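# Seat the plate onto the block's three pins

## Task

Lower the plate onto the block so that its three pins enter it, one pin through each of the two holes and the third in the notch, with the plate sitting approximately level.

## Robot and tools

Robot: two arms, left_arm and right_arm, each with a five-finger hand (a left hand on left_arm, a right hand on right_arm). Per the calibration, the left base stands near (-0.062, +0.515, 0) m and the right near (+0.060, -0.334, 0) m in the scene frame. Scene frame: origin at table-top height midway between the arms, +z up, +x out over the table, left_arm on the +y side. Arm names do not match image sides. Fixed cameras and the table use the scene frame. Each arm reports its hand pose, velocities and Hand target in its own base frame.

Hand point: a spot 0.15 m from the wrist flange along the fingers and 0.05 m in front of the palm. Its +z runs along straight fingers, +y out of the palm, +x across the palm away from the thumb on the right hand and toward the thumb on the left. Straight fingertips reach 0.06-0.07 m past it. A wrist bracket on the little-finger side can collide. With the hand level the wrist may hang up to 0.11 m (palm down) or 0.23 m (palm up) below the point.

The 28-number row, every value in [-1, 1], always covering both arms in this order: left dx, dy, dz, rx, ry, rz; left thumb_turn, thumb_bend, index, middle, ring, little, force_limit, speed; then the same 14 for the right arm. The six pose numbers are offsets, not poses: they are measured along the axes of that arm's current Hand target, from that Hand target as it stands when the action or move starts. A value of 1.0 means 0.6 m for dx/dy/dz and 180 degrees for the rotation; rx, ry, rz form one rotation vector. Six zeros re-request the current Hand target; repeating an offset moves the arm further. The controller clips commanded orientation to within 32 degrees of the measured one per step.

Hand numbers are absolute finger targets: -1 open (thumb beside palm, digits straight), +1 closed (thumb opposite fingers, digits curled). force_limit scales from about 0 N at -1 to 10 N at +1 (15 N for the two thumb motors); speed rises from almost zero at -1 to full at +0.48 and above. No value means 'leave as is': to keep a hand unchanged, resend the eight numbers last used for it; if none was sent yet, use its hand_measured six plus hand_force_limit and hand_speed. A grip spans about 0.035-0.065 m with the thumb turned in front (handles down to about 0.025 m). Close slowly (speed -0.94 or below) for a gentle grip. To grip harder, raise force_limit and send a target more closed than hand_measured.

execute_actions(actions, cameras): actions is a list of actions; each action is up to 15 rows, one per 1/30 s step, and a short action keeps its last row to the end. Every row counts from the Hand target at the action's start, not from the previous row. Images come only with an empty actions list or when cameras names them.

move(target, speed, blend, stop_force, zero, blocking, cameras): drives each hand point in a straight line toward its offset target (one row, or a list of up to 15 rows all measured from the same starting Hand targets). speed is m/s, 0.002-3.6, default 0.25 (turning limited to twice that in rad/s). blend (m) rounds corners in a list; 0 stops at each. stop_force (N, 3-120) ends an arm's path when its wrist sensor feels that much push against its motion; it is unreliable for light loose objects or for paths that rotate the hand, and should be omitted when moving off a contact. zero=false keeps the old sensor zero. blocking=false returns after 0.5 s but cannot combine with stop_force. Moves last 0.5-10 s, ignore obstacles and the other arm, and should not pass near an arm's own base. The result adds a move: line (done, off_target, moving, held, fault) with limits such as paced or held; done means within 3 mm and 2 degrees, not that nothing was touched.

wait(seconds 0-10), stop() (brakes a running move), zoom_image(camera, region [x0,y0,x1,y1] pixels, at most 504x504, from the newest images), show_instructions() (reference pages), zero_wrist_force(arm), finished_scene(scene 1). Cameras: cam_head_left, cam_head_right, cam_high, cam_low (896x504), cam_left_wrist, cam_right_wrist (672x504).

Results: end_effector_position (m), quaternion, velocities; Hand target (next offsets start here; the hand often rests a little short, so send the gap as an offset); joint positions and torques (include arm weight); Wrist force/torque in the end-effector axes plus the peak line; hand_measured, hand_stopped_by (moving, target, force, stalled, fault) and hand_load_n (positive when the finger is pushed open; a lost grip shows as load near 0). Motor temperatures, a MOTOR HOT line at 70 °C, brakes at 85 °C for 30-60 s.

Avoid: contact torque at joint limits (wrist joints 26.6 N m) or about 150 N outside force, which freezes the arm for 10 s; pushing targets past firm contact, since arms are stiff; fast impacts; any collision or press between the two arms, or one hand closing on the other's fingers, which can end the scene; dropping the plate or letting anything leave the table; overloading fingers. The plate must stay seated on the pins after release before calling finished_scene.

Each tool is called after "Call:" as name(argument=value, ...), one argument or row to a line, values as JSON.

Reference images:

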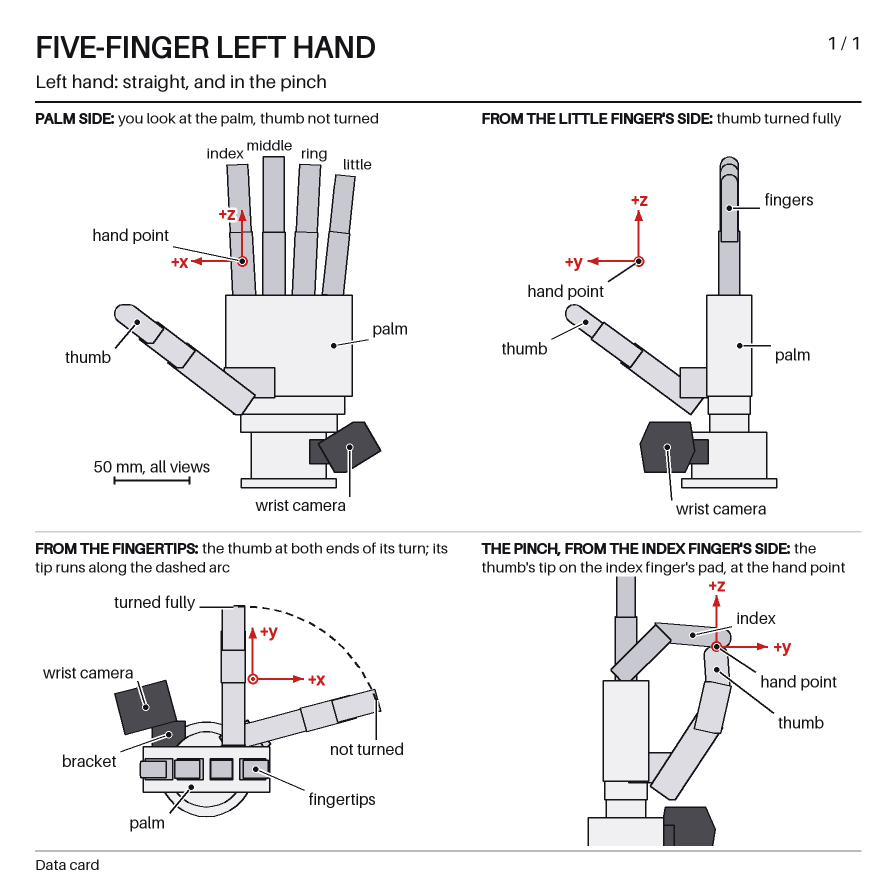

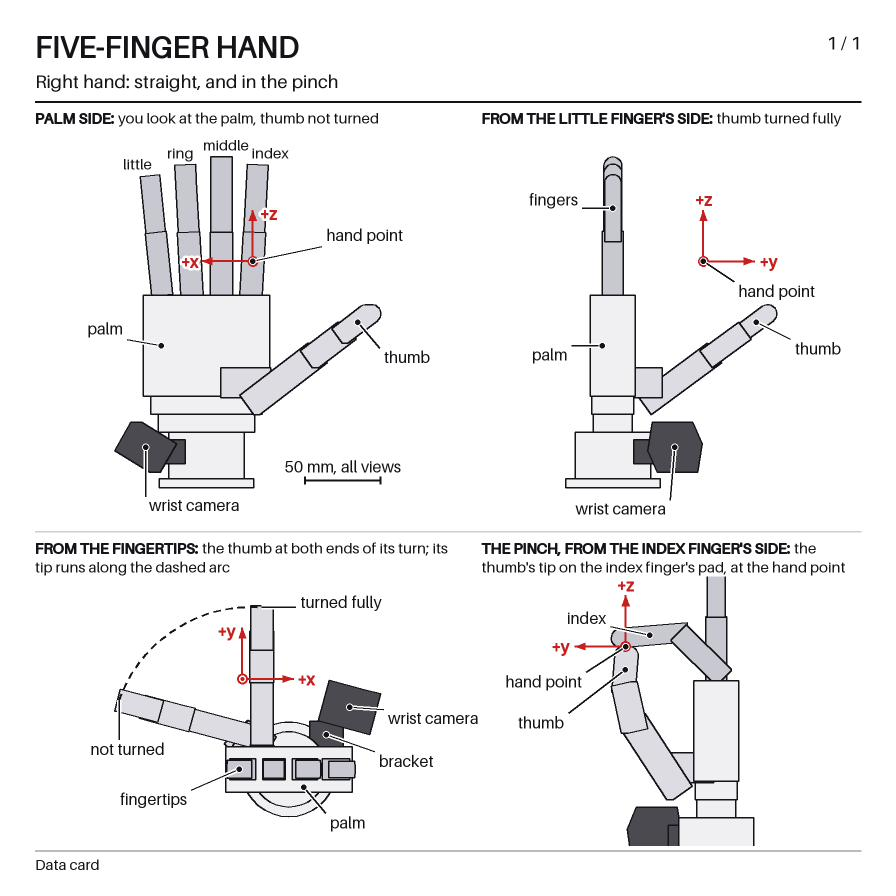

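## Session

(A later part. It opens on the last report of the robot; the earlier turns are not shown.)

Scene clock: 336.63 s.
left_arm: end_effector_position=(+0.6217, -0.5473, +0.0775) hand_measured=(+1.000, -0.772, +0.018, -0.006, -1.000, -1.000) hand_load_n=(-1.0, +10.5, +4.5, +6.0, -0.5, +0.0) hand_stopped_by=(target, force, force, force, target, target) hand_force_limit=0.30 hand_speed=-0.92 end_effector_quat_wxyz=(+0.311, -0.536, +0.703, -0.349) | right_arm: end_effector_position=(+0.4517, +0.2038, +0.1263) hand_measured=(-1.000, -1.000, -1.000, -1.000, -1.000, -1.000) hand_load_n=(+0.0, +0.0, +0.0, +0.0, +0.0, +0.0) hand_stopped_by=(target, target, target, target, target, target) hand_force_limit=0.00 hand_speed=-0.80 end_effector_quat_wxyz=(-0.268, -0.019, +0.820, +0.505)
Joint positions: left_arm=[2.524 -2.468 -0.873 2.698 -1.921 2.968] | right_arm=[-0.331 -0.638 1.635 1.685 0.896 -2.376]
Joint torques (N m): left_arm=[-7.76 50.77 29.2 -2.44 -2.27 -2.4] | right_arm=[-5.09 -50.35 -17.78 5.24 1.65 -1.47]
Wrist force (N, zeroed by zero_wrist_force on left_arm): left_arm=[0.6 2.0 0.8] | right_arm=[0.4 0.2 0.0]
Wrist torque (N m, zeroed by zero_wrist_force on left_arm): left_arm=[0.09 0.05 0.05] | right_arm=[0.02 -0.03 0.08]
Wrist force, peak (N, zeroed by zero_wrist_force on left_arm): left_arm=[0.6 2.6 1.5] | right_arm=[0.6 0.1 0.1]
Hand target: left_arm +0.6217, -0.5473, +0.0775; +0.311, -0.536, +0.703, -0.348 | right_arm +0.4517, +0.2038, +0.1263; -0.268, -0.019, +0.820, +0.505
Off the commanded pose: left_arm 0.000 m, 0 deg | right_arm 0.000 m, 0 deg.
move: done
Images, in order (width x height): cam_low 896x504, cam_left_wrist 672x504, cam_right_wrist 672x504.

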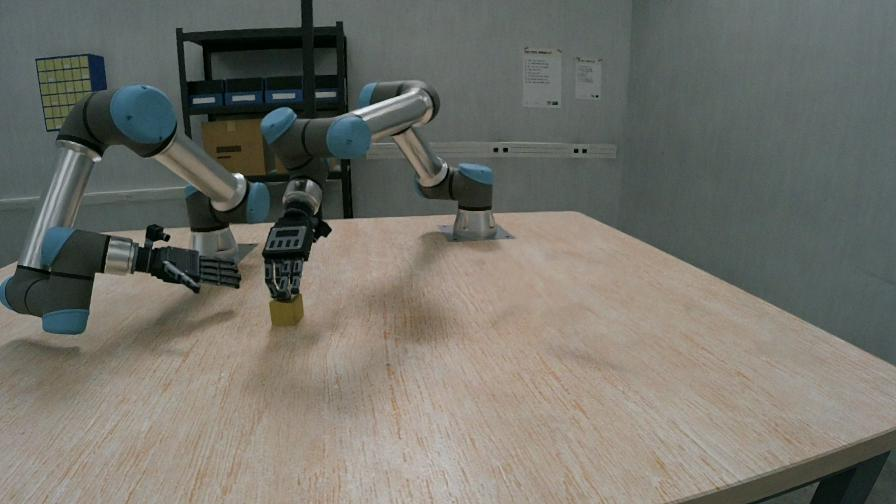

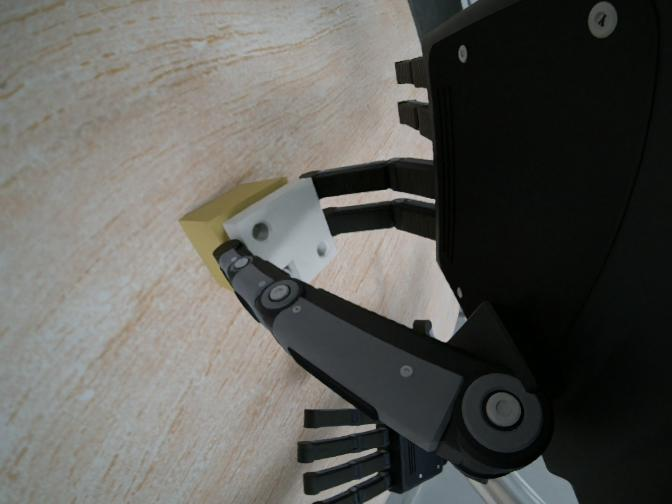

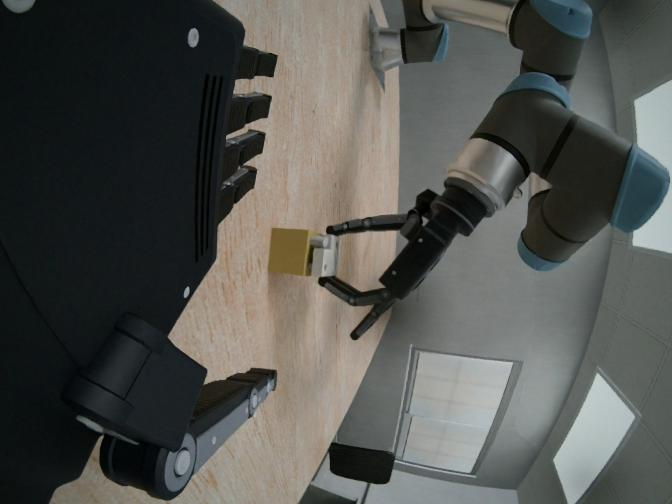

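Call:
move(
  target=[0.00025,0.0042,0.0027,0,0,0,1,-0.6,0.25,0.15,-1,-1,0.3,-0.92,0,0,0,0,0,0,-1,-1,-1,-1,-1,-1,0,-0.8],
  speed=0.01,
  stop_force=14,
  cameras=["cam_right_wrist","cam_low","cam_left_wrist"],
)

Call:
zoom_image(
  camera="cam_right_wrist",
  region=[280, 215, 350, 285],
)

Scene clock: 339.03 s.
left_arm: end_effector_position=(+0.6217, -0.5473, +0.0745) hand_measured=(+1.000, -0.772, +0.018, -0.006, -1.000, -1.000) hand_load_n=(+0.0, +10.0, +4.5, +6.0, -0.5, +0.0) hand_stopped_by=(target, force, force, force, target, target) hand_force_limit=0.30 hand_speed=-0.92 end_effector_quat_wxyz=(+0.311, -0.536, +0.703, -0.348) | right_arm: end_effector_position=(+0.4517, +0.2038, +0.1263) hand_measured=(-1.000, -1.000, -1.000, -1.000, -1.000, -1.000) hand_load_n=(+0.0, +0.0, +0.0, +0.0, +0.0, +0.0) hand_stopped_by=(target, target, target, target, target, target) hand_force_limit=0.00 hand_speed=-0.80 end_effector_quat_wxyz=(-0.268, -0.019, +0.820, +0.505)
Joint positions: left_arm=[2.524 -2.47 -0.877 2.704 -1.921 2.967] | right_arm=[-0.331 -0.638 1.635 1.685 0.896 -2.376]
Joint torques (N m): left_arm=[-3.61 42.12 7.18 1.39 0.99 -1.72] | right_arm=[-5.97 -50.08 -17.02 5.57 1.82 -2.05]
Wrist force (N, zeroed by zero_wrist_force on left_arm): left_arm=[-0.4 -6.5 -5.7] | right_arm=[0.3 -0.2 0.1]
Wrist torque (N m, zeroed by zero_wrist_force on left_arm): left_arm=[-0.16 -0.11 0.18] | right_arm=[-0.04 -0.03 0.08]
Wrist force, peak (N, zeroed by zero_wrist_force on left_arm): left_arm=[-0.3 -7.0 -6.2] | right_arm=[0.5 0.3 0.0]
Hand target: left_arm +0.6217, -0.5473, +0.0745; +0.311, -0.536, +0.703, -0.348 | right_arm +0.4517, +0.2038, +0.1263; -0.268, -0.019, +0.820, +0.505
Off the commanded pose: left_arm 0.000 m, 0 deg | right_arm 0.000 m, 0 deg.
move: done
Images, in order (width x height): cam_low 896x504, cam_left_wrist 672x504, cam_right_wrist 672x504.

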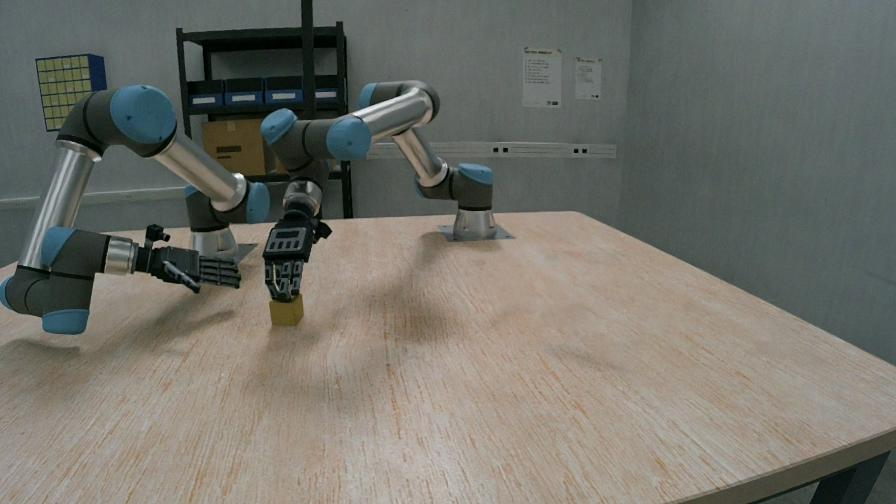

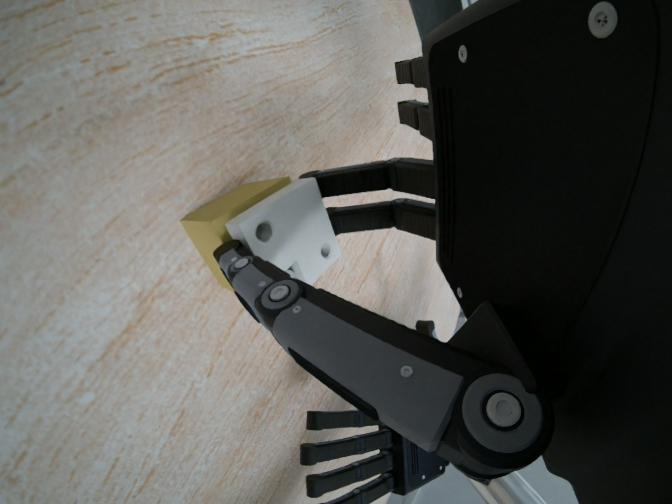

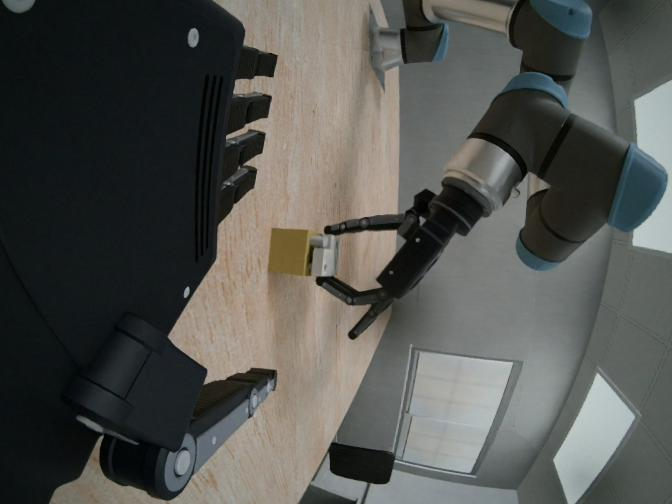

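Scaled by 7.200 from the camera's 672x504 image, which has a finer 960x720 frame.

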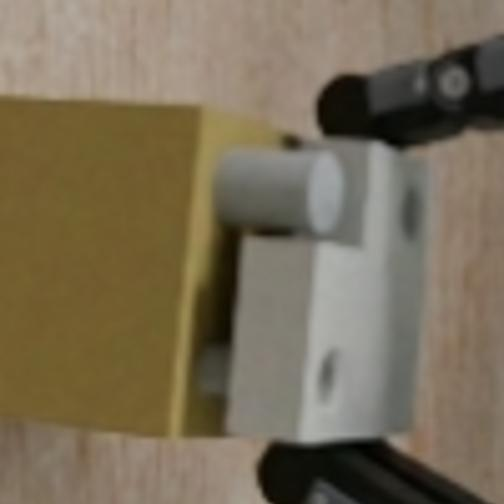

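Call:
move(
  target=[-0.00004,-0.0008,-0.0005,0,0,0,1,-0.6,0.25,0.15,-1,-1,0.3,-0.92,0,0,0,0,0,0,-1,-1,-1,-1,-1,-1,0,-0.8],
  speed=0.02,
)

Call:
move(
  target=[0,0,0,0,0,0,1,-0.85,-0.02,-0.05,-1,-1,0.3,-0.92,0,0,0,0,0,0,-1,-1,-1,-1,-1,-1,0,-0.8],
  speed=0.02,
)

Call:
move(
  target=[0,0,0,0,0,0,1,-1,-0.3,-0.3,-1,-1,0.3,0,0,0,0,0,0,0,-1,-1,-1,-1,-1,-1,0,-0.8],
  speed=0.02,
)

Call:
move(
  target=[-0.0101,-0.1367,-0.0997,0,0,0,1,-1,-0.3,-0.3,-1,-1,0.3,0,0,0,0,0,0,0,-1,-1,-1,-1,-1,-1,0,-0.8],
  speed=0.1,
  cameras=["cam_right_wrist","cam_low","cam_left_wrist"],
)

Call:
zoom_image(
  camera="cam_right_wrist",
  region=[265, 215, 345, 285],
)

Call:
zoom_image(
  camera="cam_low",
  region=[264, 280, 310, 330],
)

Scene clock: 346.03 s.
left_arm: end_effector_position=(+0.6217, -0.5473, +0.0750) hand_measured=(+1.000, -0.772, +0.018, -0.006, -1.000, -1.000) hand_load_n=(+0.0, +10.0, +5.0, +7.0, +0.0, -0.5) hand_stopped_by=(target, force, force, force, target, target) hand_force_limit=0.30 hand_speed=-0.92 end_effector_quat_wxyz=(+0.311, -0.536, +0.703, -0.348) | right_arm: end_effector_position=(+0.4517, +0.2038, +0.1263) hand_measured=(-1.000, -1.000, -1.000, -1.000, -1.000, -1.000) hand_load_n=(+0.0, +0.0, +0.0, +0.0, +0.0, +0.0) hand_stopped_by=(target, target, target, target, target, target) hand_force_limit=0.00 hand_speed=-0.80 end_effector_quat_wxyz=(-0.268, -0.019, +0.820, +0.505)
Joint positions: left_arm=[2.524 -2.47 -0.877 2.703 -1.921 2.967] | right_arm=[-0.331 -0.638 1.635 1.685 0.896 -2.376]
Joint torques (N m): left_arm=[6.08 61.34 30.16 -1.93 0.91 0.74] | right_arm=[-5.15 -50.09 -18.31 5.43 1.67 -1.64]
Wrist force (N, zeroed by zero_wrist_force on left_arm): left_arm=[0.4 2.6 1.5] | right_arm=[0.3 -0.1 -0.1]
Wrist torque (N m, zeroed by zero_wrist_force on left_arm): left_arm=[0.07 -0.02 0.09] | right_arm=[-0.01 -0.01 0.07]
Wrist force, peak (N, zeroed by zero_wrist_force on left_arm): left_arm=[-0.4 -7.3 -6.6] | right_arm=[0.5 -0.3 0.0]
Hand target: left_arm +0.6217, -0.5473, +0.0751; +0.311, -0.536, +0.703, -0.348 | right_arm +0.4517, +0.2038, +0.1263; -0.268, -0.019, +0.820, +0.505
Off the commanded pose: left_arm 0.000 m, 0 deg | right_arm 0.000 m, 0 deg.
move: done

Scene clock: 346.97 s.
left_arm: end_effector_position=(+0.6217, -0.5473, +0.0751) hand_measured=(+1.000, -0.850, -0.020, -0.050, -1.000, -1.000) hand_load_n=(+0.0, +0.0, +0.0, +0.0, +0.0, +0.0) hand_stopped_by=(target, target, target, target, target, target) hand_force_limit=0.30 hand_speed=-0.92 end_effector_quat_wxyz=(+0.311, -0.536, +0.703, -0.349) | right_arm: end_effector_position=(+0.4517, +0.2038, +0.1263) hand_measured=(-1.000, -1.000, -1.000, -1.000, -1.000, -1.000) hand_load_n=(+0.0, +0.0, +0.0, +0.0, +0.0, +0.0) hand_stopped_by=(target, target, target, target, target, target) hand_force_limit=0.00 hand_speed=-0.80 end_effector_quat_wxyz=(-0.268, -0.019, +0.820, +0.505)
Joint positions: left_arm=[2.524 -2.47 -0.877 2.703 -1.921 2.967] | right_arm=[-0.331 -0.638 1.635 1.685 0.896 -2.376]
Joint torques (N m): left_arm=[5.54 62.16 23.98 -1.42 0.91 1.02] | right_arm=[-5.44 -50.49 -18.03 5.34 1.9 -1.69]
Wrist force (N, zeroed by zero_wrist_force on left_arm): left_arm=[0.1 0.2 0.2] | right_arm=[0.2 -0.1 -0.2]
Wrist torque (N m, zeroed by zero_wrist_force on left_arm): left_arm=[0.01 -0.02 0.12] | right_arm=[0.01 0.00 0.07]
Wrist force, peak (N, zeroed by zero_wrist_force on left_arm): left_arm=[0.2 3.9 2.6] | right_arm=[0.6 -0.1 0.1]
Hand target: left_arm +0.6217, -0.5473, +0.0751; +0.311, -0.536, +0.703, -0.348 | right_arm +0.4517, +0.2038, +0.1263; -0.268, -0.019, +0.820, +0.505
Off the commanded pose: left_arm 0.000 m, 0 deg | right_arm 0.000 m, 0 deg.
move: done

Scene clock: 347.47 s.
left_arm: end_effector_position=(+0.6217, -0.5473, +0.0751) hand_measured=(+1.000, -1.000, -0.300, -0.300, -1.000, -1.000) hand_load_n=(+0.0, +0.0, +0.0, +0.0, +0.0, +0.0) hand_stopped_by=(target, target, target, target, target, target) hand_force_limit=0.30 hand_speed=0.00 end_effector_quat_wxyz=(+0.311, -0.536, +0.703, -0.349) | right_arm: end_effector_position=(+0.4517, +0.2038, +0.1263) hand_measured=(-1.000, -1.000, -1.000, -1.000, -1.000, -1.000) hand_load_n=(+0.0, +0.0, +0.0, +0.0, +0.0, +0.0) hand_stopped_by=(target, target, target, target, target, target) hand_force_limit=0.00 hand_speed=-0.80 end_effector_quat_wxyz=(-0.268, -0.019, +0.820, +0.505)
Joint positions: left_arm=[2.524 -2.47 -0.877 2.703 -1.921 2.967] | right_arm=[-0.331 -0.638 1.635 1.685 0.896 -2.376]
Joint torques (N m): left_arm=[5.34 61.64 21.05 -0.87 0.6 1.3] | right_arm=[-6.6 -49.87 -18.49 5.08 1.84 -2]
Wrist force (N, zeroed by zero_wrist_force on left_arm): left_arm=[0.0 0.1 0.1] | right_arm=[0.3 -0.1 -0.1]
Wrist torque (N m, zeroed by zero_wrist_force on left_arm): left_arm=[0.01 0.00 0.11] | right_arm=[-0.01 -0.01 0.08]
Wrist force, peak (N, zeroed by zero_wrist_force on left_arm): left_arm=[0.1 0.1 -0.2] | right_arm=[0.6 0.1 0.0]
Hand target: left_arm +0.6217, -0.5473, +0.0751; +0.311, -0.536, +0.703, -0.348 | right_arm +0.4517, +0.2038, +0.1263; -0.268, -0.019, +0.820, +0.505
Off the commanded pose: left_arm 0.000 m, 0 deg | right_arm 0.000 m, 0 deg.
move: done

Scene clock: 349.00 s.
left_arm: end_effector_position=(+0.6186, -0.5470, +0.1767) hand_measured=(+1.000, -1.000, -0.300, -0.300, -1.000, -1.000) hand_load_n=(+0.0, +0.0, +0.0, +0.0, +0.0, +0.0) hand_stopped_by=(target, target, target, target, target, target) hand_force_limit=0.30 hand_speed=0.00 end_effector_quat_wxyz=(+0.311, -0.536, +0.703, -0.349) | right_arm: end_effector_position=(+0.4517, +0.2038, +0.1263) hand_measured=(-1.000, -1.000, -1.000, -1.000, -1.000, -1.000) hand_load_n=(+0.0, +0.0, +0.5, +0.0, +0.0, +0.0) hand_stopped_by=(target, target, target, target, target, target) hand_force_limit=0.00 hand_speed=-0.80 end_effector_quat_wxyz=(-0.268, -0.019, +0.820, +0.505)
Joint positions: left_arm=[2.521 -2.431 -0.687 2.474 -1.923 2.966] | right_arm=[-0.331 -0.638 1.635 1.685 0.896 -2.376]
Joint torques (N m): left_arm=[-8.08 48.81 30.45 -2.57 -1.85 -2.5] | right_arm=[-6.15 -50.89 -17.48 5.36 1.77 -1.87]
Wrist force (N, zeroed by zero_wrist_force on left_arm): left_arm=[-0.3 0.2 0.0] | right_arm=[0.3 -0.1 0.0]
Wrist torque (N m, zeroed by zero_wrist_force on left_arm): left_arm=[0.04 0.04 0.10] | right_arm=[-0.03 -0.02 0.07]
Wrist force, peak (N, zeroed by zero_wrist_force on left_arm): left_arm=[0.2 0.5 0.6] | right_arm=[0.6 0.0 -0.2]
Hand target: left_arm +0.6186, -0.5470, +0.1767; +0.311, -0.536, +0.703, -0.348 | right_arm +0.4517, +0.2038, +0.1263; -0.268, -0.019, +0.820, +0.505
Off the commanded pose: left_arm 0.000 m, 0 deg | right_arm 0.000 m, 0 deg.
move: done
Images, in order (width x height): cam_low 896x504, cam_left_wrist 672x504, cam_right_wrist 672x504.

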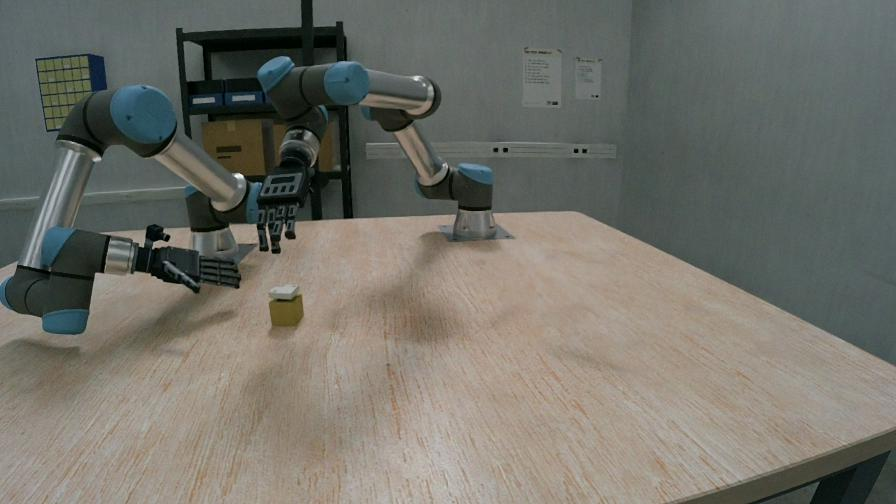

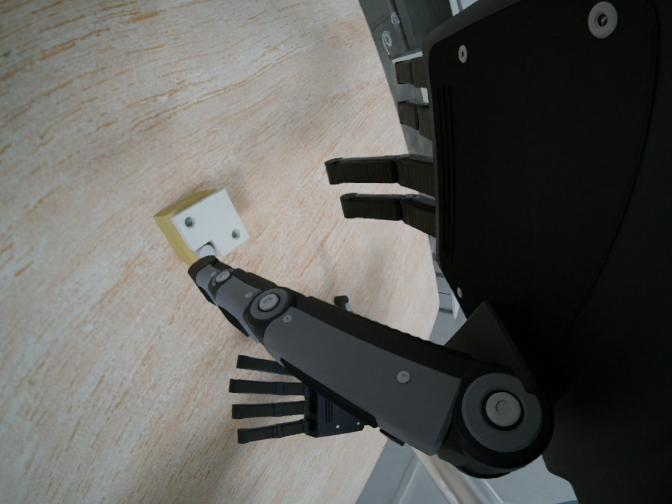

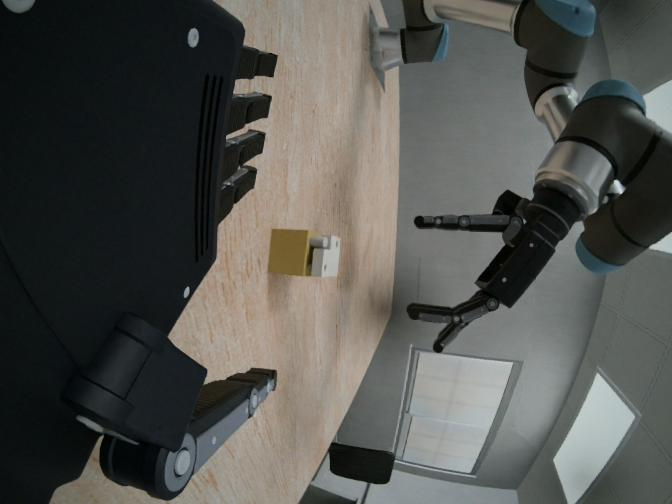

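Scaled by 6.300 from the camera's 672x504 image, which has a finer 960x720 frame.

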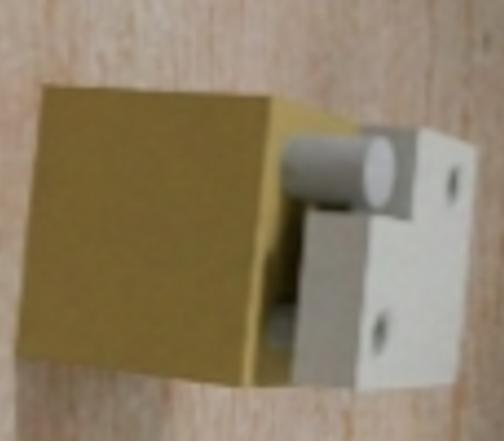

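Scaled by 10.080 from the camera's 896x504 image, which has a finer 1280x720 frame.

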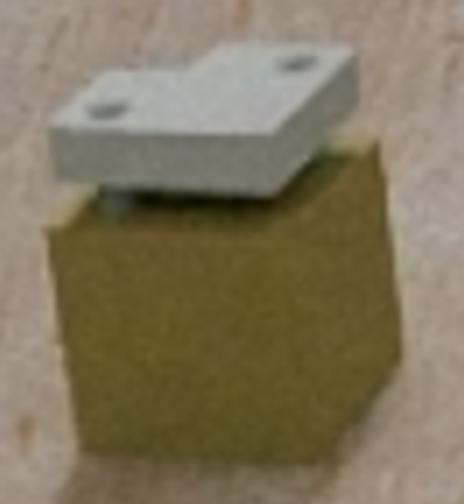

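Call:
move(
  target=[0.0121,0.0438,0.0292,-0.2294,-0.0852,0.1506,1,-1,-0.6,-0.6,-1,-1,0.3,0,0,0,0,0,0,0,-1,-1,-1,-1,-1,-1,0,-0.8],
  speed=0.25,
  cameras=["cam_right_wrist","cam_low","cam_left_wrist","cam_head_right"],
)

Scene clock: 352.63 s.
left_arm: end_effector_position=(+0.6162, -0.5510, +0.1443) hand_measured=(+1.000, -1.000, -0.600, -0.600, -1.000, -1.000) hand_load_n=(+0.0, +0.0, +0.0, +0.0, -0.5, +0.0) hand_stopped_by=(target, target, target, target, target, target) hand_force_limit=0.30 hand_speed=0.00 end_effector_quat_wxyz=(+0.363, -0.410, +0.806, -0.225) | right_arm: end_effector_position=(+0.4517, +0.2038, +0.1263) hand_measured=(-1.000, -1.000, -1.000, -1.000, -1.000, -1.000) hand_load_n=(+0.0, +0.0, +0.0, +0.0, +0.0, +0.0) hand_stopped_by=(target, target, target, target, target, target) hand_force_limit=0.00 hand_speed=-0.80 end_effector_quat_wxyz=(-0.268, -0.019, +0.820, +0.505)
Joint positions: left_arm=[2.467 -2.796 -0.035 2.05 -2.016 3.284] | right_arm=[-0.331 -0.638 1.635 1.685 0.896 -2.376]
Joint torques (N m): left_arm=[-8.38 55.18 27.13 1.37 -2.18 2.27] | right_arm=[-6.19 -47.89 -18.07 5.54 1.83 -1.67]
Wrist force (N, zeroed by zero_wrist_force on left_arm): left_arm=[-0.6 -0.2 -0.3] | right_arm=[0.3 -0.1 0.0]
Wrist torque (N m, zeroed by zero_wrist_force on left_arm): left_arm=[-0.02 -0.01 -0.09] | right_arm=[-0.02 -0.02 0.07]
Wrist force, peak (N, zeroed by zero_wrist_force on left_arm): left_arm=[-0.6 -0.2 -0.5] | right_arm=[0.7 0.0 -0.1]
Hand target: left_arm +0.6170, -0.5520, +0.1447; +0.279, -0.470, +0.837, +0.032 | right_arm +0.4517, +0.2038, +0.1263; -0.268, -0.019, +0.820, +0.505
Off the commanded pose: left_arm 0.001 m, 37 deg; orientation clipped | right_arm 0.000 m, 0 deg.
elbow stopped short (left arm): the move would have taken joint 3 (elbow) straighter than the controller allows.
move: off_target (left_arm); limits=paced
Images, in order (width x height): cam_head_right 896x504, cam_low 896x504, cam_left_wrist 672x504, cam_right_wrist 672x504.

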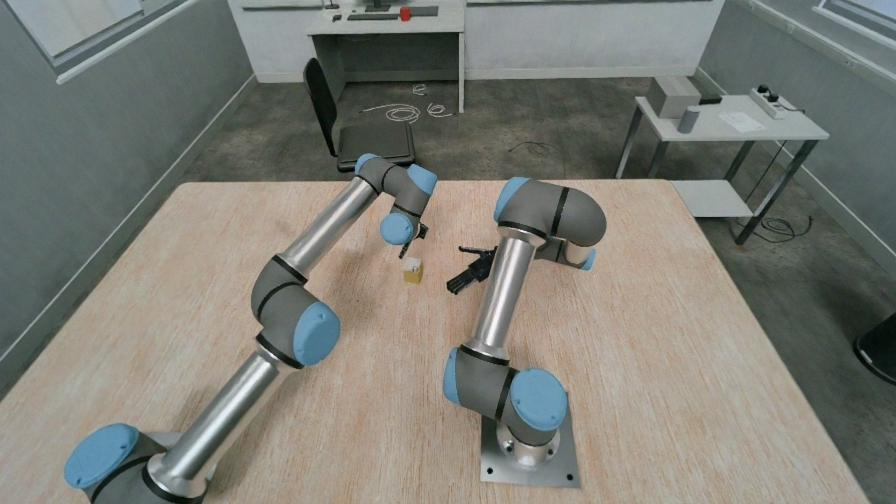

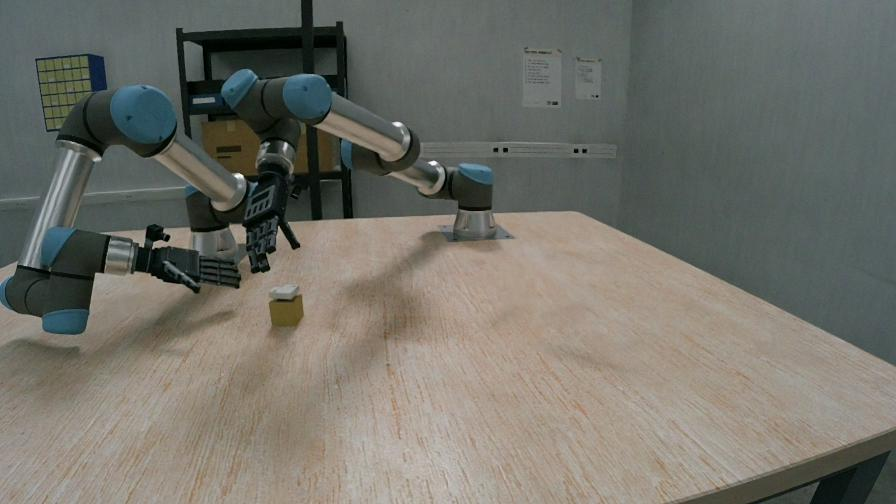

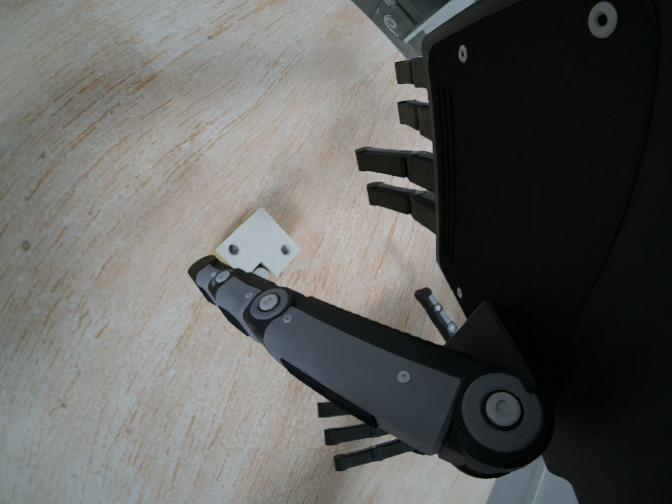

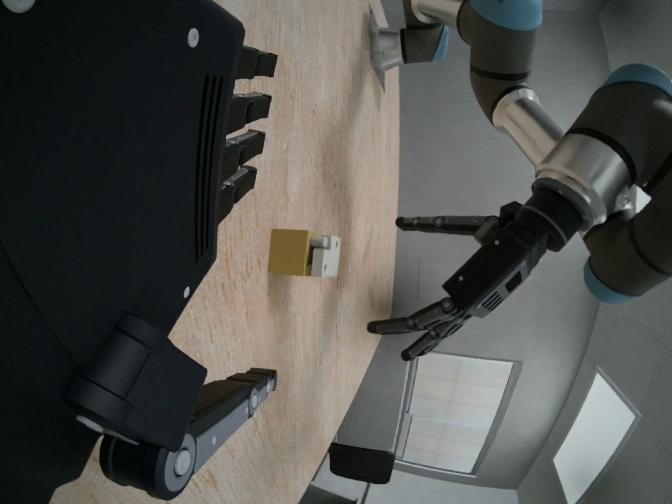

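Call:
zoom_image(
  camera="cam_left_wrist",
  region=[210, 195, 310, 285],
)

Call:
zoom_image(
  camera="cam_left_wrist",
  region=[270, 235, 300, 265],
)

Call:
zoom_image(
  camera="cam_left_wrist",
  region=[218, 232, 248, 262],
)

Scaled by 5.040 from the camera's 672x504 image, which has a finer 960x720 frame.

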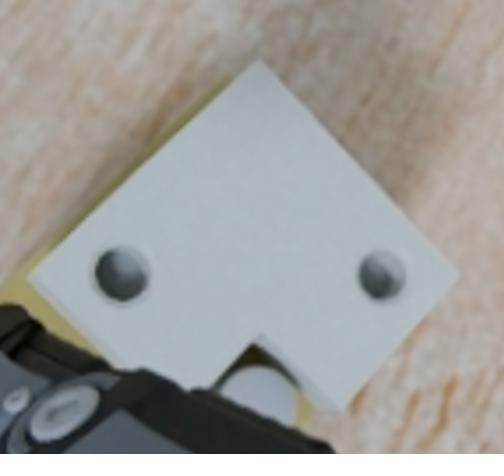

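Scaled by 16.800 from the camera's 672x504 image, which has a finer 960x720 frame.

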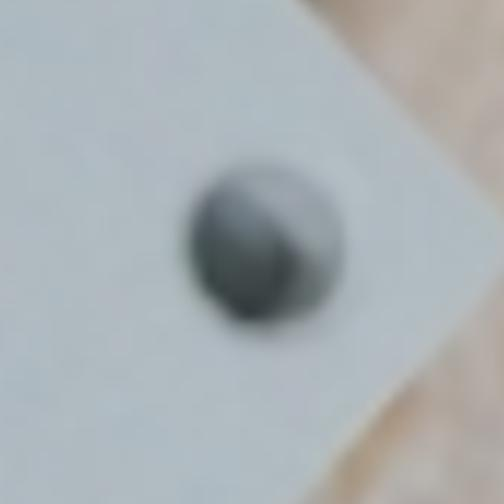

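Scaled by 16.800 from the camera's 672x504 image, which has a finer 960x720 frame.

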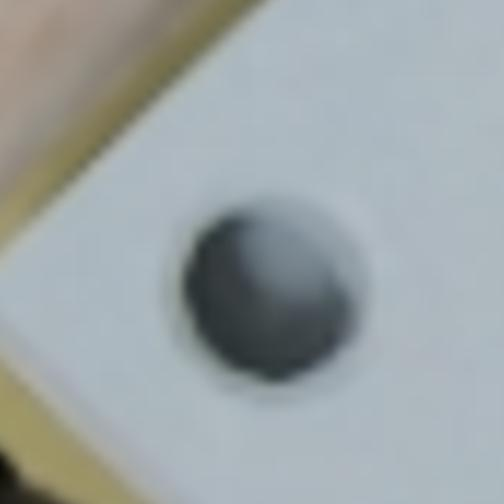

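Call:
zoom_image(
  camera="cam_right_wrist",
  region=[280, 215, 350, 285],
)

Scaled by 7.200 from the camera's 672x504 image, which has a finer 960x720 frame.

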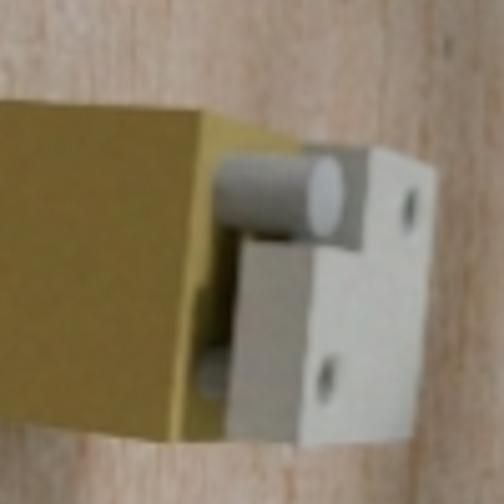

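Call:
move(
  target=[-0.0165,0.0287,-0.0275,0.1833,0.0822,-0.1368,1,1,0,-1,-1,-1,-0.2,0,0,0,0,0,0,0,-1,-1,-1,-1,-1,-1,0,-0.8],
  speed=0.25,
)

Scene clock: 358.47 s.
left_arm: end_effector_position=(+0.6000, -0.5400, +0.1600) hand_measured=(+1.000, +0.744, +0.000, -1.000, -1.000, -1.000) hand_load_n=(+0.0, +10.0, +1.0, +0.0, +0.0, +0.0) hand_stopped_by=(target, force, target, target, target, target) hand_force_limit=-0.20 hand_speed=0.00 end_effector_quat_wxyz=(+0.292, -0.537, +0.722, -0.323) | right_arm: end_effector_position=(+0.4517, +0.2038, +0.1263) hand_measured=(-1.000, -1.000, -1.000, -1.000, -1.000, -1.000) hand_load_n=(+0.0, +0.0, +0.0, +0.0, +0.0, +0.0) hand_stopped_by=(target, target, target, target, target, target) hand_force_limit=0.00 hand_speed=-0.80 end_effector_quat_wxyz=(-0.268, -0.019, +0.820, +0.505)
Joint positions: left_arm=[2.523 -2.428 -0.715 2.429 -1.897 2.965] | right_arm=[-0.331 -0.638 1.635 1.685 0.896 -2.376]
Joint torques (N m): left_arm=[8.01 62.11 11.51 1.46 1.35 2.14] | right_arm=[-5.49 -47.3 -16.49 5.41 1.88 -1.57]
Wrist force (N, zeroed by zero_wrist_force on left_arm): left_arm=[0.0 0.2 0.1] | right_arm=[0.3 -0.1 0.0]
Wrist torque (N m, zeroed by zero_wrist_force on left_arm): left_arm=[0.03 -0.01 0.12] | right_arm=[0.00 -0.03 0.08]
Wrist force, peak (N, zeroed by zero_wrist_force on left_arm): left_arm=[-0.1 0.4 -0.7] | right_arm=[0.7 -0.1 -0.1]
Hand target: left_arm +0.6000, -0.5400, +0.1600; +0.292, -0.537, +0.722, -0.323 | right_arm +0.4517, +0.2038, +0.1263; -0.268, -0.019, +0.820, +0.505
Off the commanded pose: left_arm 0.000 m, 0 deg | right_arm 0.000 m, 0 deg.
move: done

Call:
move(
  target=[-0.03307,0.11538,0.03862,0,0,0,1,1,0,-1,-1,-1,-0.2,0,0,0,0,0,0,0,-1,-1,-1,-1,-1,-1,0,-0.8],
  speed=0.15,
)

Call:
move(
  target=[0.00125,0.013,0.0103,0,0,0,1,1,0,-1,-1,-1,-0.2,0,0,0,0,0,0,0,-1,-1,-1,-1,-1,-1,0,-0.8],
  speed=0.01,
  stop_force=3,
  cameras=["cam_right_wrist"],
)

Call:
zoom_image(
  camera="cam_right_wrist",
  region=[280, 215, 350, 285],
)

Scene clock: 360.33 s.
left_arm: end_effector_position=(+0.5822, -0.5096, +0.0931) hand_measured=(+1.000, +0.744, +0.000, -1.000, -1.000, -1.000) hand_load_n=(+0.0, +10.0, +1.0, +0.0, +0.0, +0.0) hand_stopped_by=(target, force, target, target, target, target) hand_force_limit=-0.20 hand_speed=0.00 end_effector_quat_wxyz=(+0.292, -0.537, +0.722, -0.323) | right_arm: end_effector_position=(+0.4517, +0.2038, +0.1263) hand_measured=(-1.000, -1.000, -1.000, -1.000, -1.000, -1.000) hand_load_n=(+0.0, +0.0, +0.0, +0.0, +0.0, +0.0) hand_stopped_by=(target, target, target, target, target, target) hand_force_limit=0.00 hand_speed=-0.80 end_effector_quat_wxyz=(-0.268, -0.019, +0.820, +0.505)
Joint positions: left_arm=[2.546 -2.345 -1.036 2.672 -1.88 2.982] | right_arm=[-0.331 -0.638 1.635 1.685 0.896 -2.376]
Joint torques (N m): left_arm=[7.73 58.8 9.83 1.66 1.43 2.37] | right_arm=[-6.35 -49.7 -17.62 5.33 1.61 -1.62]
Wrist force (N, zeroed by zero_wrist_force on left_arm): left_arm=[0.1 0.4 0.0] | right_arm=[0.5 0.0 -0.1]
Wrist torque (N m, zeroed by zero_wrist_force on left_arm): left_arm=[0.05 -0.03 -0.02] | right_arm=[0.00 -0.04 0.08]
Wrist force, peak (N, zeroed by zero_wrist_force on left_arm): left_arm=[-0.2 1.4 0.5] | right_arm=[0.5 -0.3 -0.1]
Hand target: left_arm +0.5822, -0.5096, +0.0930; +0.292, -0.537, +0.722, -0.323 | right_arm +0.4517, +0.2038, +0.1263; -0.268, -0.019, +0.820, +0.505
Off the commanded pose: left_arm 0.000 m, 0 deg | right_arm 0.000 m, 0 deg.
move: done

Scene clock: 362.13 s.
left_arm: end_effector_position=(+0.5822, -0.5096, +0.0868) hand_measured=(+1.000, +0.744, +0.000, -1.000, -1.000, -1.000) hand_load_n=(+0.5, +10.0, +0.5, +0.0, +0.0, +0.0) hand_stopped_by=(target, force, target, target, target, target) hand_force_limit=-0.20 hand_speed=0.00 end_effector_quat_wxyz=(+0.292, -0.537, +0.722, -0.323) | right_arm: end_effector_position=(+0.4517, +0.2038, +0.1263) hand_measured=(-1.000, -1.000, -1.000, -1.000, -1.000, -1.000) hand_load_n=(+0.0, +0.0, +0.0, +0.0, +0.0, +0.0) hand_stopped_by=(target, target, target, target, target, target) hand_force_limit=0.00 hand_speed=-0.80 end_effector_quat_wxyz=(-0.268, -0.019, +0.820, +0.505)
Joint positions: left_arm=[2.546 -2.349 -1.045 2.685 -1.88 2.982] | right_arm=[-0.331 -0.638 1.635 1.685 0.896 -2.376]
Joint torques (N m): left_arm=[6.95 55.43 26.68 -2.86 1.2 2.18] | right_arm=[-6.89 -49.67 -16.14 5.23 1.65 -1.7]
Wrist force (N, zeroed by zero_wrist_force on left_arm): left_arm=[-0.4 -1.9 -1.1] | right_arm=[0.3 -0.1 0.1]
Wrist torque (N m, zeroed by zero_wrist_force on left_arm): left_arm=[0.07 0.00 -0.04] | right_arm=[-0.02 -0.03 0.07]
Wrist force, peak (N, zeroed by zero_wrist_force on left_arm): left_arm=[-0.9 -6.7 -4.3] | right_arm=[0.7 0.1 0.0]
Hand target: left_arm +0.5822, -0.5096, +0.0868; +0.292, -0.537, +0.722, -0.323 (not the last commanded pose) | right_arm +0.4517, +0.2038, +0.1263; -0.268, -0.019, +0.820, +0.505
Off the commanded pose: left_arm 0.004 m, 0 deg | right_arm 0.000 m, 0 deg.
move: contact (left_arm)
Images, in order (width x height): cam_right_wrist 672x504.

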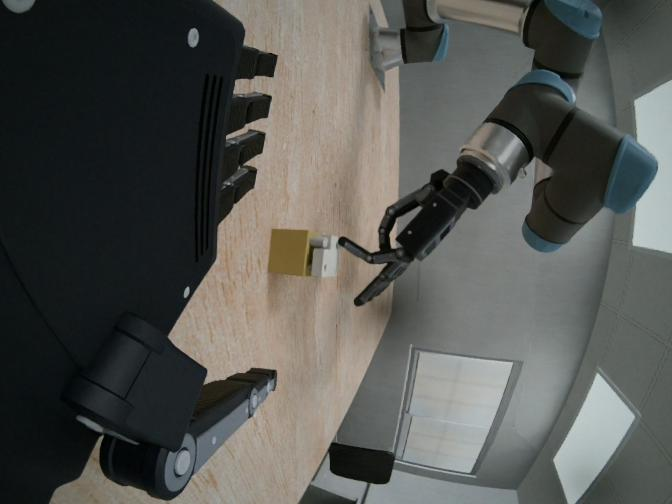

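Scaled by 7.200 from the camera's 672x504 image, which has a finer 960x720 frame.

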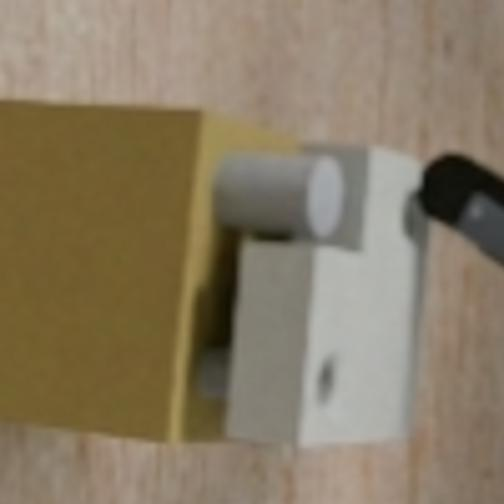

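Call:
move(
  target=[
    [-0.0004,-0.0039,-0.0031,0,0,0,1,1,0,-1,-1,-1,-0.2,0,0,0,0,0,0,0,-1,-1,-1,-1,-1,-1,0,-0.8],
    [-0.0003,-0.04293,0.03792,0,0,0,1,1,0,-1,-1,-1,-0.2,0,0,0,0,0,0,0,-1,-1,-1,-1,-1,-1,0,-0.8],
  ],
  speed=0.08,
)

Call:
move(
  target=[0.00125,0.013,0.0103,0,0,0,1,1,0,-1,-1,-1,-0.2,0,0,0,0,0,0,0,-1,-1,-1,-1,-1,-1,0,-0.8],
  speed=0.01,
  stop_force=3,
  cameras=["cam_right_wrist"],
)

Call:
zoom_image(
  camera="cam_right_wrist",
  region=[280, 215, 350, 285],
)

Call:
move(
  target=[
    [-0.0004,-0.0039,-0.0031,0,0,0,1,1,0,-1,-1,-1,-0.2,0,0,0,0,0,0,0,-1,-1,-1,-1,-1,-1,0,-0.8],
    [0.0588,-0.0129,-0.0071,0,0,0,1,1,0,-1,-1,-1,-0.2,0,0,0,0,0,0,0,-1,-1,-1,-1,-1,-1,0,-0.8],
  ],
  speed=0.08,
)

Call:
move(
  target=[0.00125,0.013,0.0103,0,0,0,1,1,0,-1,-1,-1,-0.2,0,0,0,0,0,0,0,-1,-1,-1,-1,-1,-1,0,-0.8],
  speed=0.01,
  stop_force=3,
  cameras=["cam_right_wrist"],
)

Call:
zoom_image(
  camera="cam_right_wrist",
  region=[280, 215, 350, 285],
)

Scene clock: 364.57 s.
left_arm: end_effector_position=(+0.6148, -0.5184, +0.0928) hand_measured=(+1.000, +0.744, +0.000, -1.000, -1.000, -1.000) hand_load_n=(+0.5, +10.0, +1.0, +0.0, +0.0, -0.5) hand_stopped_by=(target, force, target, target, target, target) hand_force_limit=-0.20 hand_speed=0.00 end_effector_quat_wxyz=(+0.292, -0.537, +0.722, -0.323) | right_arm: end_effector_position=(+0.4517, +0.2038, +0.1263) hand_measured=(-1.000, -1.000, -1.000, -1.000, -1.000, -1.000) hand_load_n=(+0.0, +0.0, +0.0, +0.0, +0.0, +0.0) hand_stopped_by=(target, target, target, target, target, target) hand_force_limit=0.00 hand_speed=-0.80 end_effector_quat_wxyz=(-0.268, -0.019, +0.820, +0.505)
Joint positions: left_arm=[2.563 -2.428 -0.887 2.609 -1.867 2.993] | right_arm=[-0.331 -0.638 1.635 1.685 0.896 -2.376]
Joint torques (N m): left_arm=[8.13 47.81 28.09 -2.74 1.64 2.27] | right_arm=[-5.7 -48.97 -16.87 5.08 1.88 -1.74]
Wrist force (N, zeroed by zero_wrist_force on left_arm): left_arm=[0.1 0.1 -0.1] | right_arm=[0.5 -0.2 -0.1]
Wrist torque (N m, zeroed by zero_wrist_force on left_arm): left_arm=[0.02 -0.03 -0.02] | right_arm=[-0.04 -0.04 0.08]
Wrist force, peak (N, zeroed by zero_wrist_force on left_arm): left_arm=[-0.6 -2.9 -2.1] | right_arm=[0.6 0.1 -0.1]
Hand target: left_arm +0.6148, -0.5184, +0.0928; +0.292, -0.537, +0.722, -0.323 | right_arm +0.4517, +0.2038, +0.1263; -0.268, -0.019, +0.820, +0.505
Off the commanded pose: left_arm 0.000 m, 0 deg | right_arm 0.000 m, 0 deg.
move: done

Scene clock: 366.33 s.
left_arm: end_effector_position=(+0.6148, -0.5184, +0.0871) hand_measured=(+1.000, +0.744, +0.000, -1.000, -1.000, -1.000) hand_load_n=(+0.0, +10.0, +1.0, +0.0, +0.0, +0.0) hand_stopped_by=(target, force, target, target, target, target) hand_force_limit=-0.20 hand_speed=0.00 end_effector_quat_wxyz=(+0.292, -0.537, +0.722, -0.323) | right_arm: end_effector_position=(+0.4517, +0.2038, +0.1263) hand_measured=(-1.000, -1.000, -1.000, -1.000, -1.000, -1.000) hand_load_n=(+0.0, +0.0, +0.0, +0.0, +0.0, +0.0) hand_stopped_by=(target, target, target, target, target, target) hand_force_limit=0.00 hand_speed=-0.80 end_effector_quat_wxyz=(-0.268, -0.019, +0.820, +0.505)
Joint positions: left_arm=[2.563 -2.431 -0.896 2.621 -1.867 2.993] | right_arm=[-0.331 -0.638 1.635 1.685 0.896 -2.376]
Joint torques (N m): left_arm=[5.01 58.93 27.54 -2.82 0.86 1.71] | right_arm=[-6.97 -48.8 -17.34 5.45 1.56 -1.32]
Wrist force (N, zeroed by zero_wrist_force on left_arm): left_arm=[-0.8 -1.0 -0.2] | right_arm=[0.3 0.0 -0.2]
Wrist torque (N m, zeroed by zero_wrist_force on left_arm): left_arm=[0.06 -0.06 -0.02] | right_arm=[0.02 -0.02 0.08]
Wrist force, peak (N, zeroed by zero_wrist_force on left_arm): left_arm=[-1.8 -5.1 -2.8] | right_arm=[0.6 -0.1 -0.2]
Hand target: left_arm +0.6148, -0.5184, +0.0871; +0.292, -0.537, +0.722, -0.323 (not the last commanded pose) | right_arm +0.4517, +0.2038, +0.1263; -0.268, -0.019, +0.820, +0.505
Off the commanded pose: left_arm 0.004 m, 0 deg | right_arm 0.000 m, 0 deg.
move: contact (left_arm)
Images, in order (width x height): cam_right_wrist 672x504.

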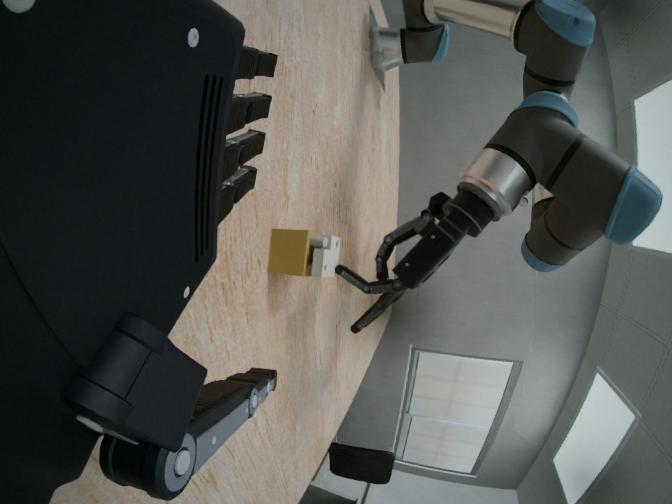

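Scaled by 7.200 from the camera's 672x504 image, which has a finer 960x720 frame.

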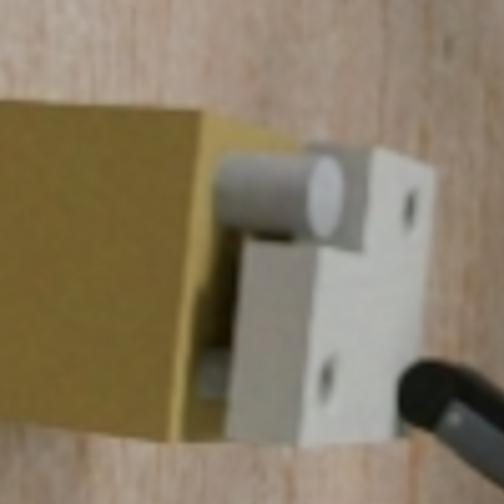

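Scene clock: 367.83 s.
left_arm: end_effector_position=(+0.6072, -0.5534, +0.0931) hand_measured=(+1.000, +0.744, +0.000, -1.000, -1.000, -1.000) hand_load_n=(+0.0, +10.0, +1.0, +0.0, +0.0, +0.0) hand_stopped_by=(target, force, target, target, target, target) hand_force_limit=-0.20 hand_speed=0.00 end_effector_quat_wxyz=(+0.292, -0.537, +0.722, -0.323) | right_arm: end_effector_position=(+0.4517, +0.2038, +0.1263) hand_measured=(-1.000, -1.000, -1.000, -1.000, -1.000, -1.000) hand_load_n=(+0.0, +0.0, +0.0, +0.0, +0.0, +0.0) hand_stopped_by=(target, target, target, target, target, target) hand_force_limit=0.00 hand_speed=-0.80 end_effector_quat_wxyz=(-0.268, -0.019, +0.820, +0.505)
Joint positions: left_arm=[2.512 -2.495 -0.763 2.542 -1.905 2.958] | right_arm=[-0.331 -0.638 1.635 1.685 0.896 -2.376]
Joint torques (N m): left_arm=[-7.15 49.85 28.21 -2.64 -2.1 -2.34] | right_arm=[-6.42 -49.18 -17.08 5.19 1.89 -1.55]
Wrist force (N, zeroed by zero_wrist_force on left_arm): left_arm=[0.1 0.3 0.1] | right_arm=[0.4 0.1 0.0]
Wrist torque (N m, zeroed by zero_wrist_force on left_arm): left_arm=[0.05 -0.03 0.12] | right_arm=[0.01 -0.03 0.08]
Wrist force, peak (N, zeroed by zero_wrist_force on left_arm): left_arm=[-0.6 -1.9 -0.9] | right_arm=[0.5 0.0 -0.1]
Hand target: left_arm +0.6072, -0.5534, +0.0931; +0.292, -0.537, +0.722, -0.323 | right_arm +0.4517, +0.2038, +0.1263; -0.268, -0.019, +0.820, +0.505
Off the commanded pose: left_arm 0.000 m, 0 deg | right_arm 0.000 m, 0 deg.
move: done

Scene clock: 369.50 s.
left_arm: end_effector_position=(+0.6072, -0.5534, +0.0878) hand_measured=(+1.000, +0.744, +0.000, -1.000, -1.000, -1.000) hand_load_n=(+0.0, +10.0, +0.5, +0.0, +0.0, +0.0) hand_stopped_by=(target, force, target, target, target, target) hand_force_limit=-0.20 hand_speed=0.00 end_effector_quat_wxyz=(+0.292, -0.537, +0.722, -0.323) | right_arm: end_effector_position=(+0.4517, +0.2038, +0.1263) hand_measured=(-1.000, -1.000, -1.000, -1.000, -1.000, -1.000) hand_load_n=(+0.0, +0.0, +0.0, +0.0, +0.0, +0.0) hand_stopped_by=(target, target, target, target, target, target) hand_force_limit=0.00 hand_speed=-0.80 end_effector_quat_wxyz=(-0.268, -0.019, +0.820, +0.505)
Joint positions: left_arm=[2.512 -2.498 -0.772 2.553 -1.905 2.958] | right_arm=[-0.331 -0.638 1.635 1.685 0.896 -2.376]
Joint torques (N m): left_arm=[-8.1 61.07 27.45 -3.06 -0.54 -1.26] | right_arm=[-6.67 -47.86 -18.2 4.98 1.65 -1.78]
Wrist force (N, zeroed by zero_wrist_force on left_arm): left_arm=[-0.1 -1.9 -1.0] | right_arm=[0.4 0.0 -0.1]
Wrist torque (N m, zeroed by zero_wrist_force on left_arm): left_arm=[0.06 -0.01 0.10] | right_arm=[0.01 -0.04 0.09]
Wrist force, peak (N, zeroed by zero_wrist_force on left_arm): left_arm=[-0.5 -5.5 -3.6] | right_arm=[0.6 0.0 -0.1]
Hand target: left_arm +0.6072, -0.5535, +0.0878; +0.292, -0.537, +0.722, -0.323 (not the last commanded pose) | right_arm +0.4517, +0.2038, +0.1263; -0.268, -0.019, +0.820, +0.505
Off the commanded pose: left_arm 0.005 m, 0 deg | right_arm 0.000 m, 0 deg.
move: contact (left_arm)
Images, in order (width x height): cam_right_wrist 672x504.

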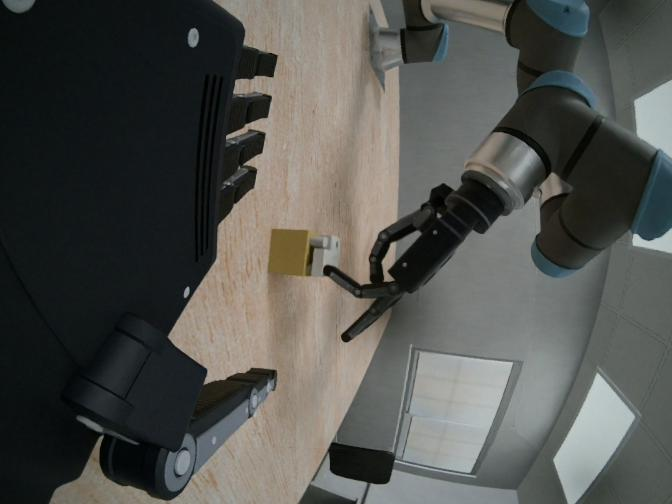

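Scaled by 7.200 from the camera's 672x504 image, which has a finer 960x720 frame.

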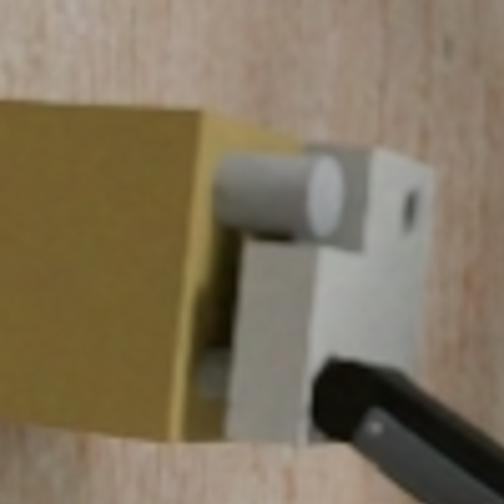

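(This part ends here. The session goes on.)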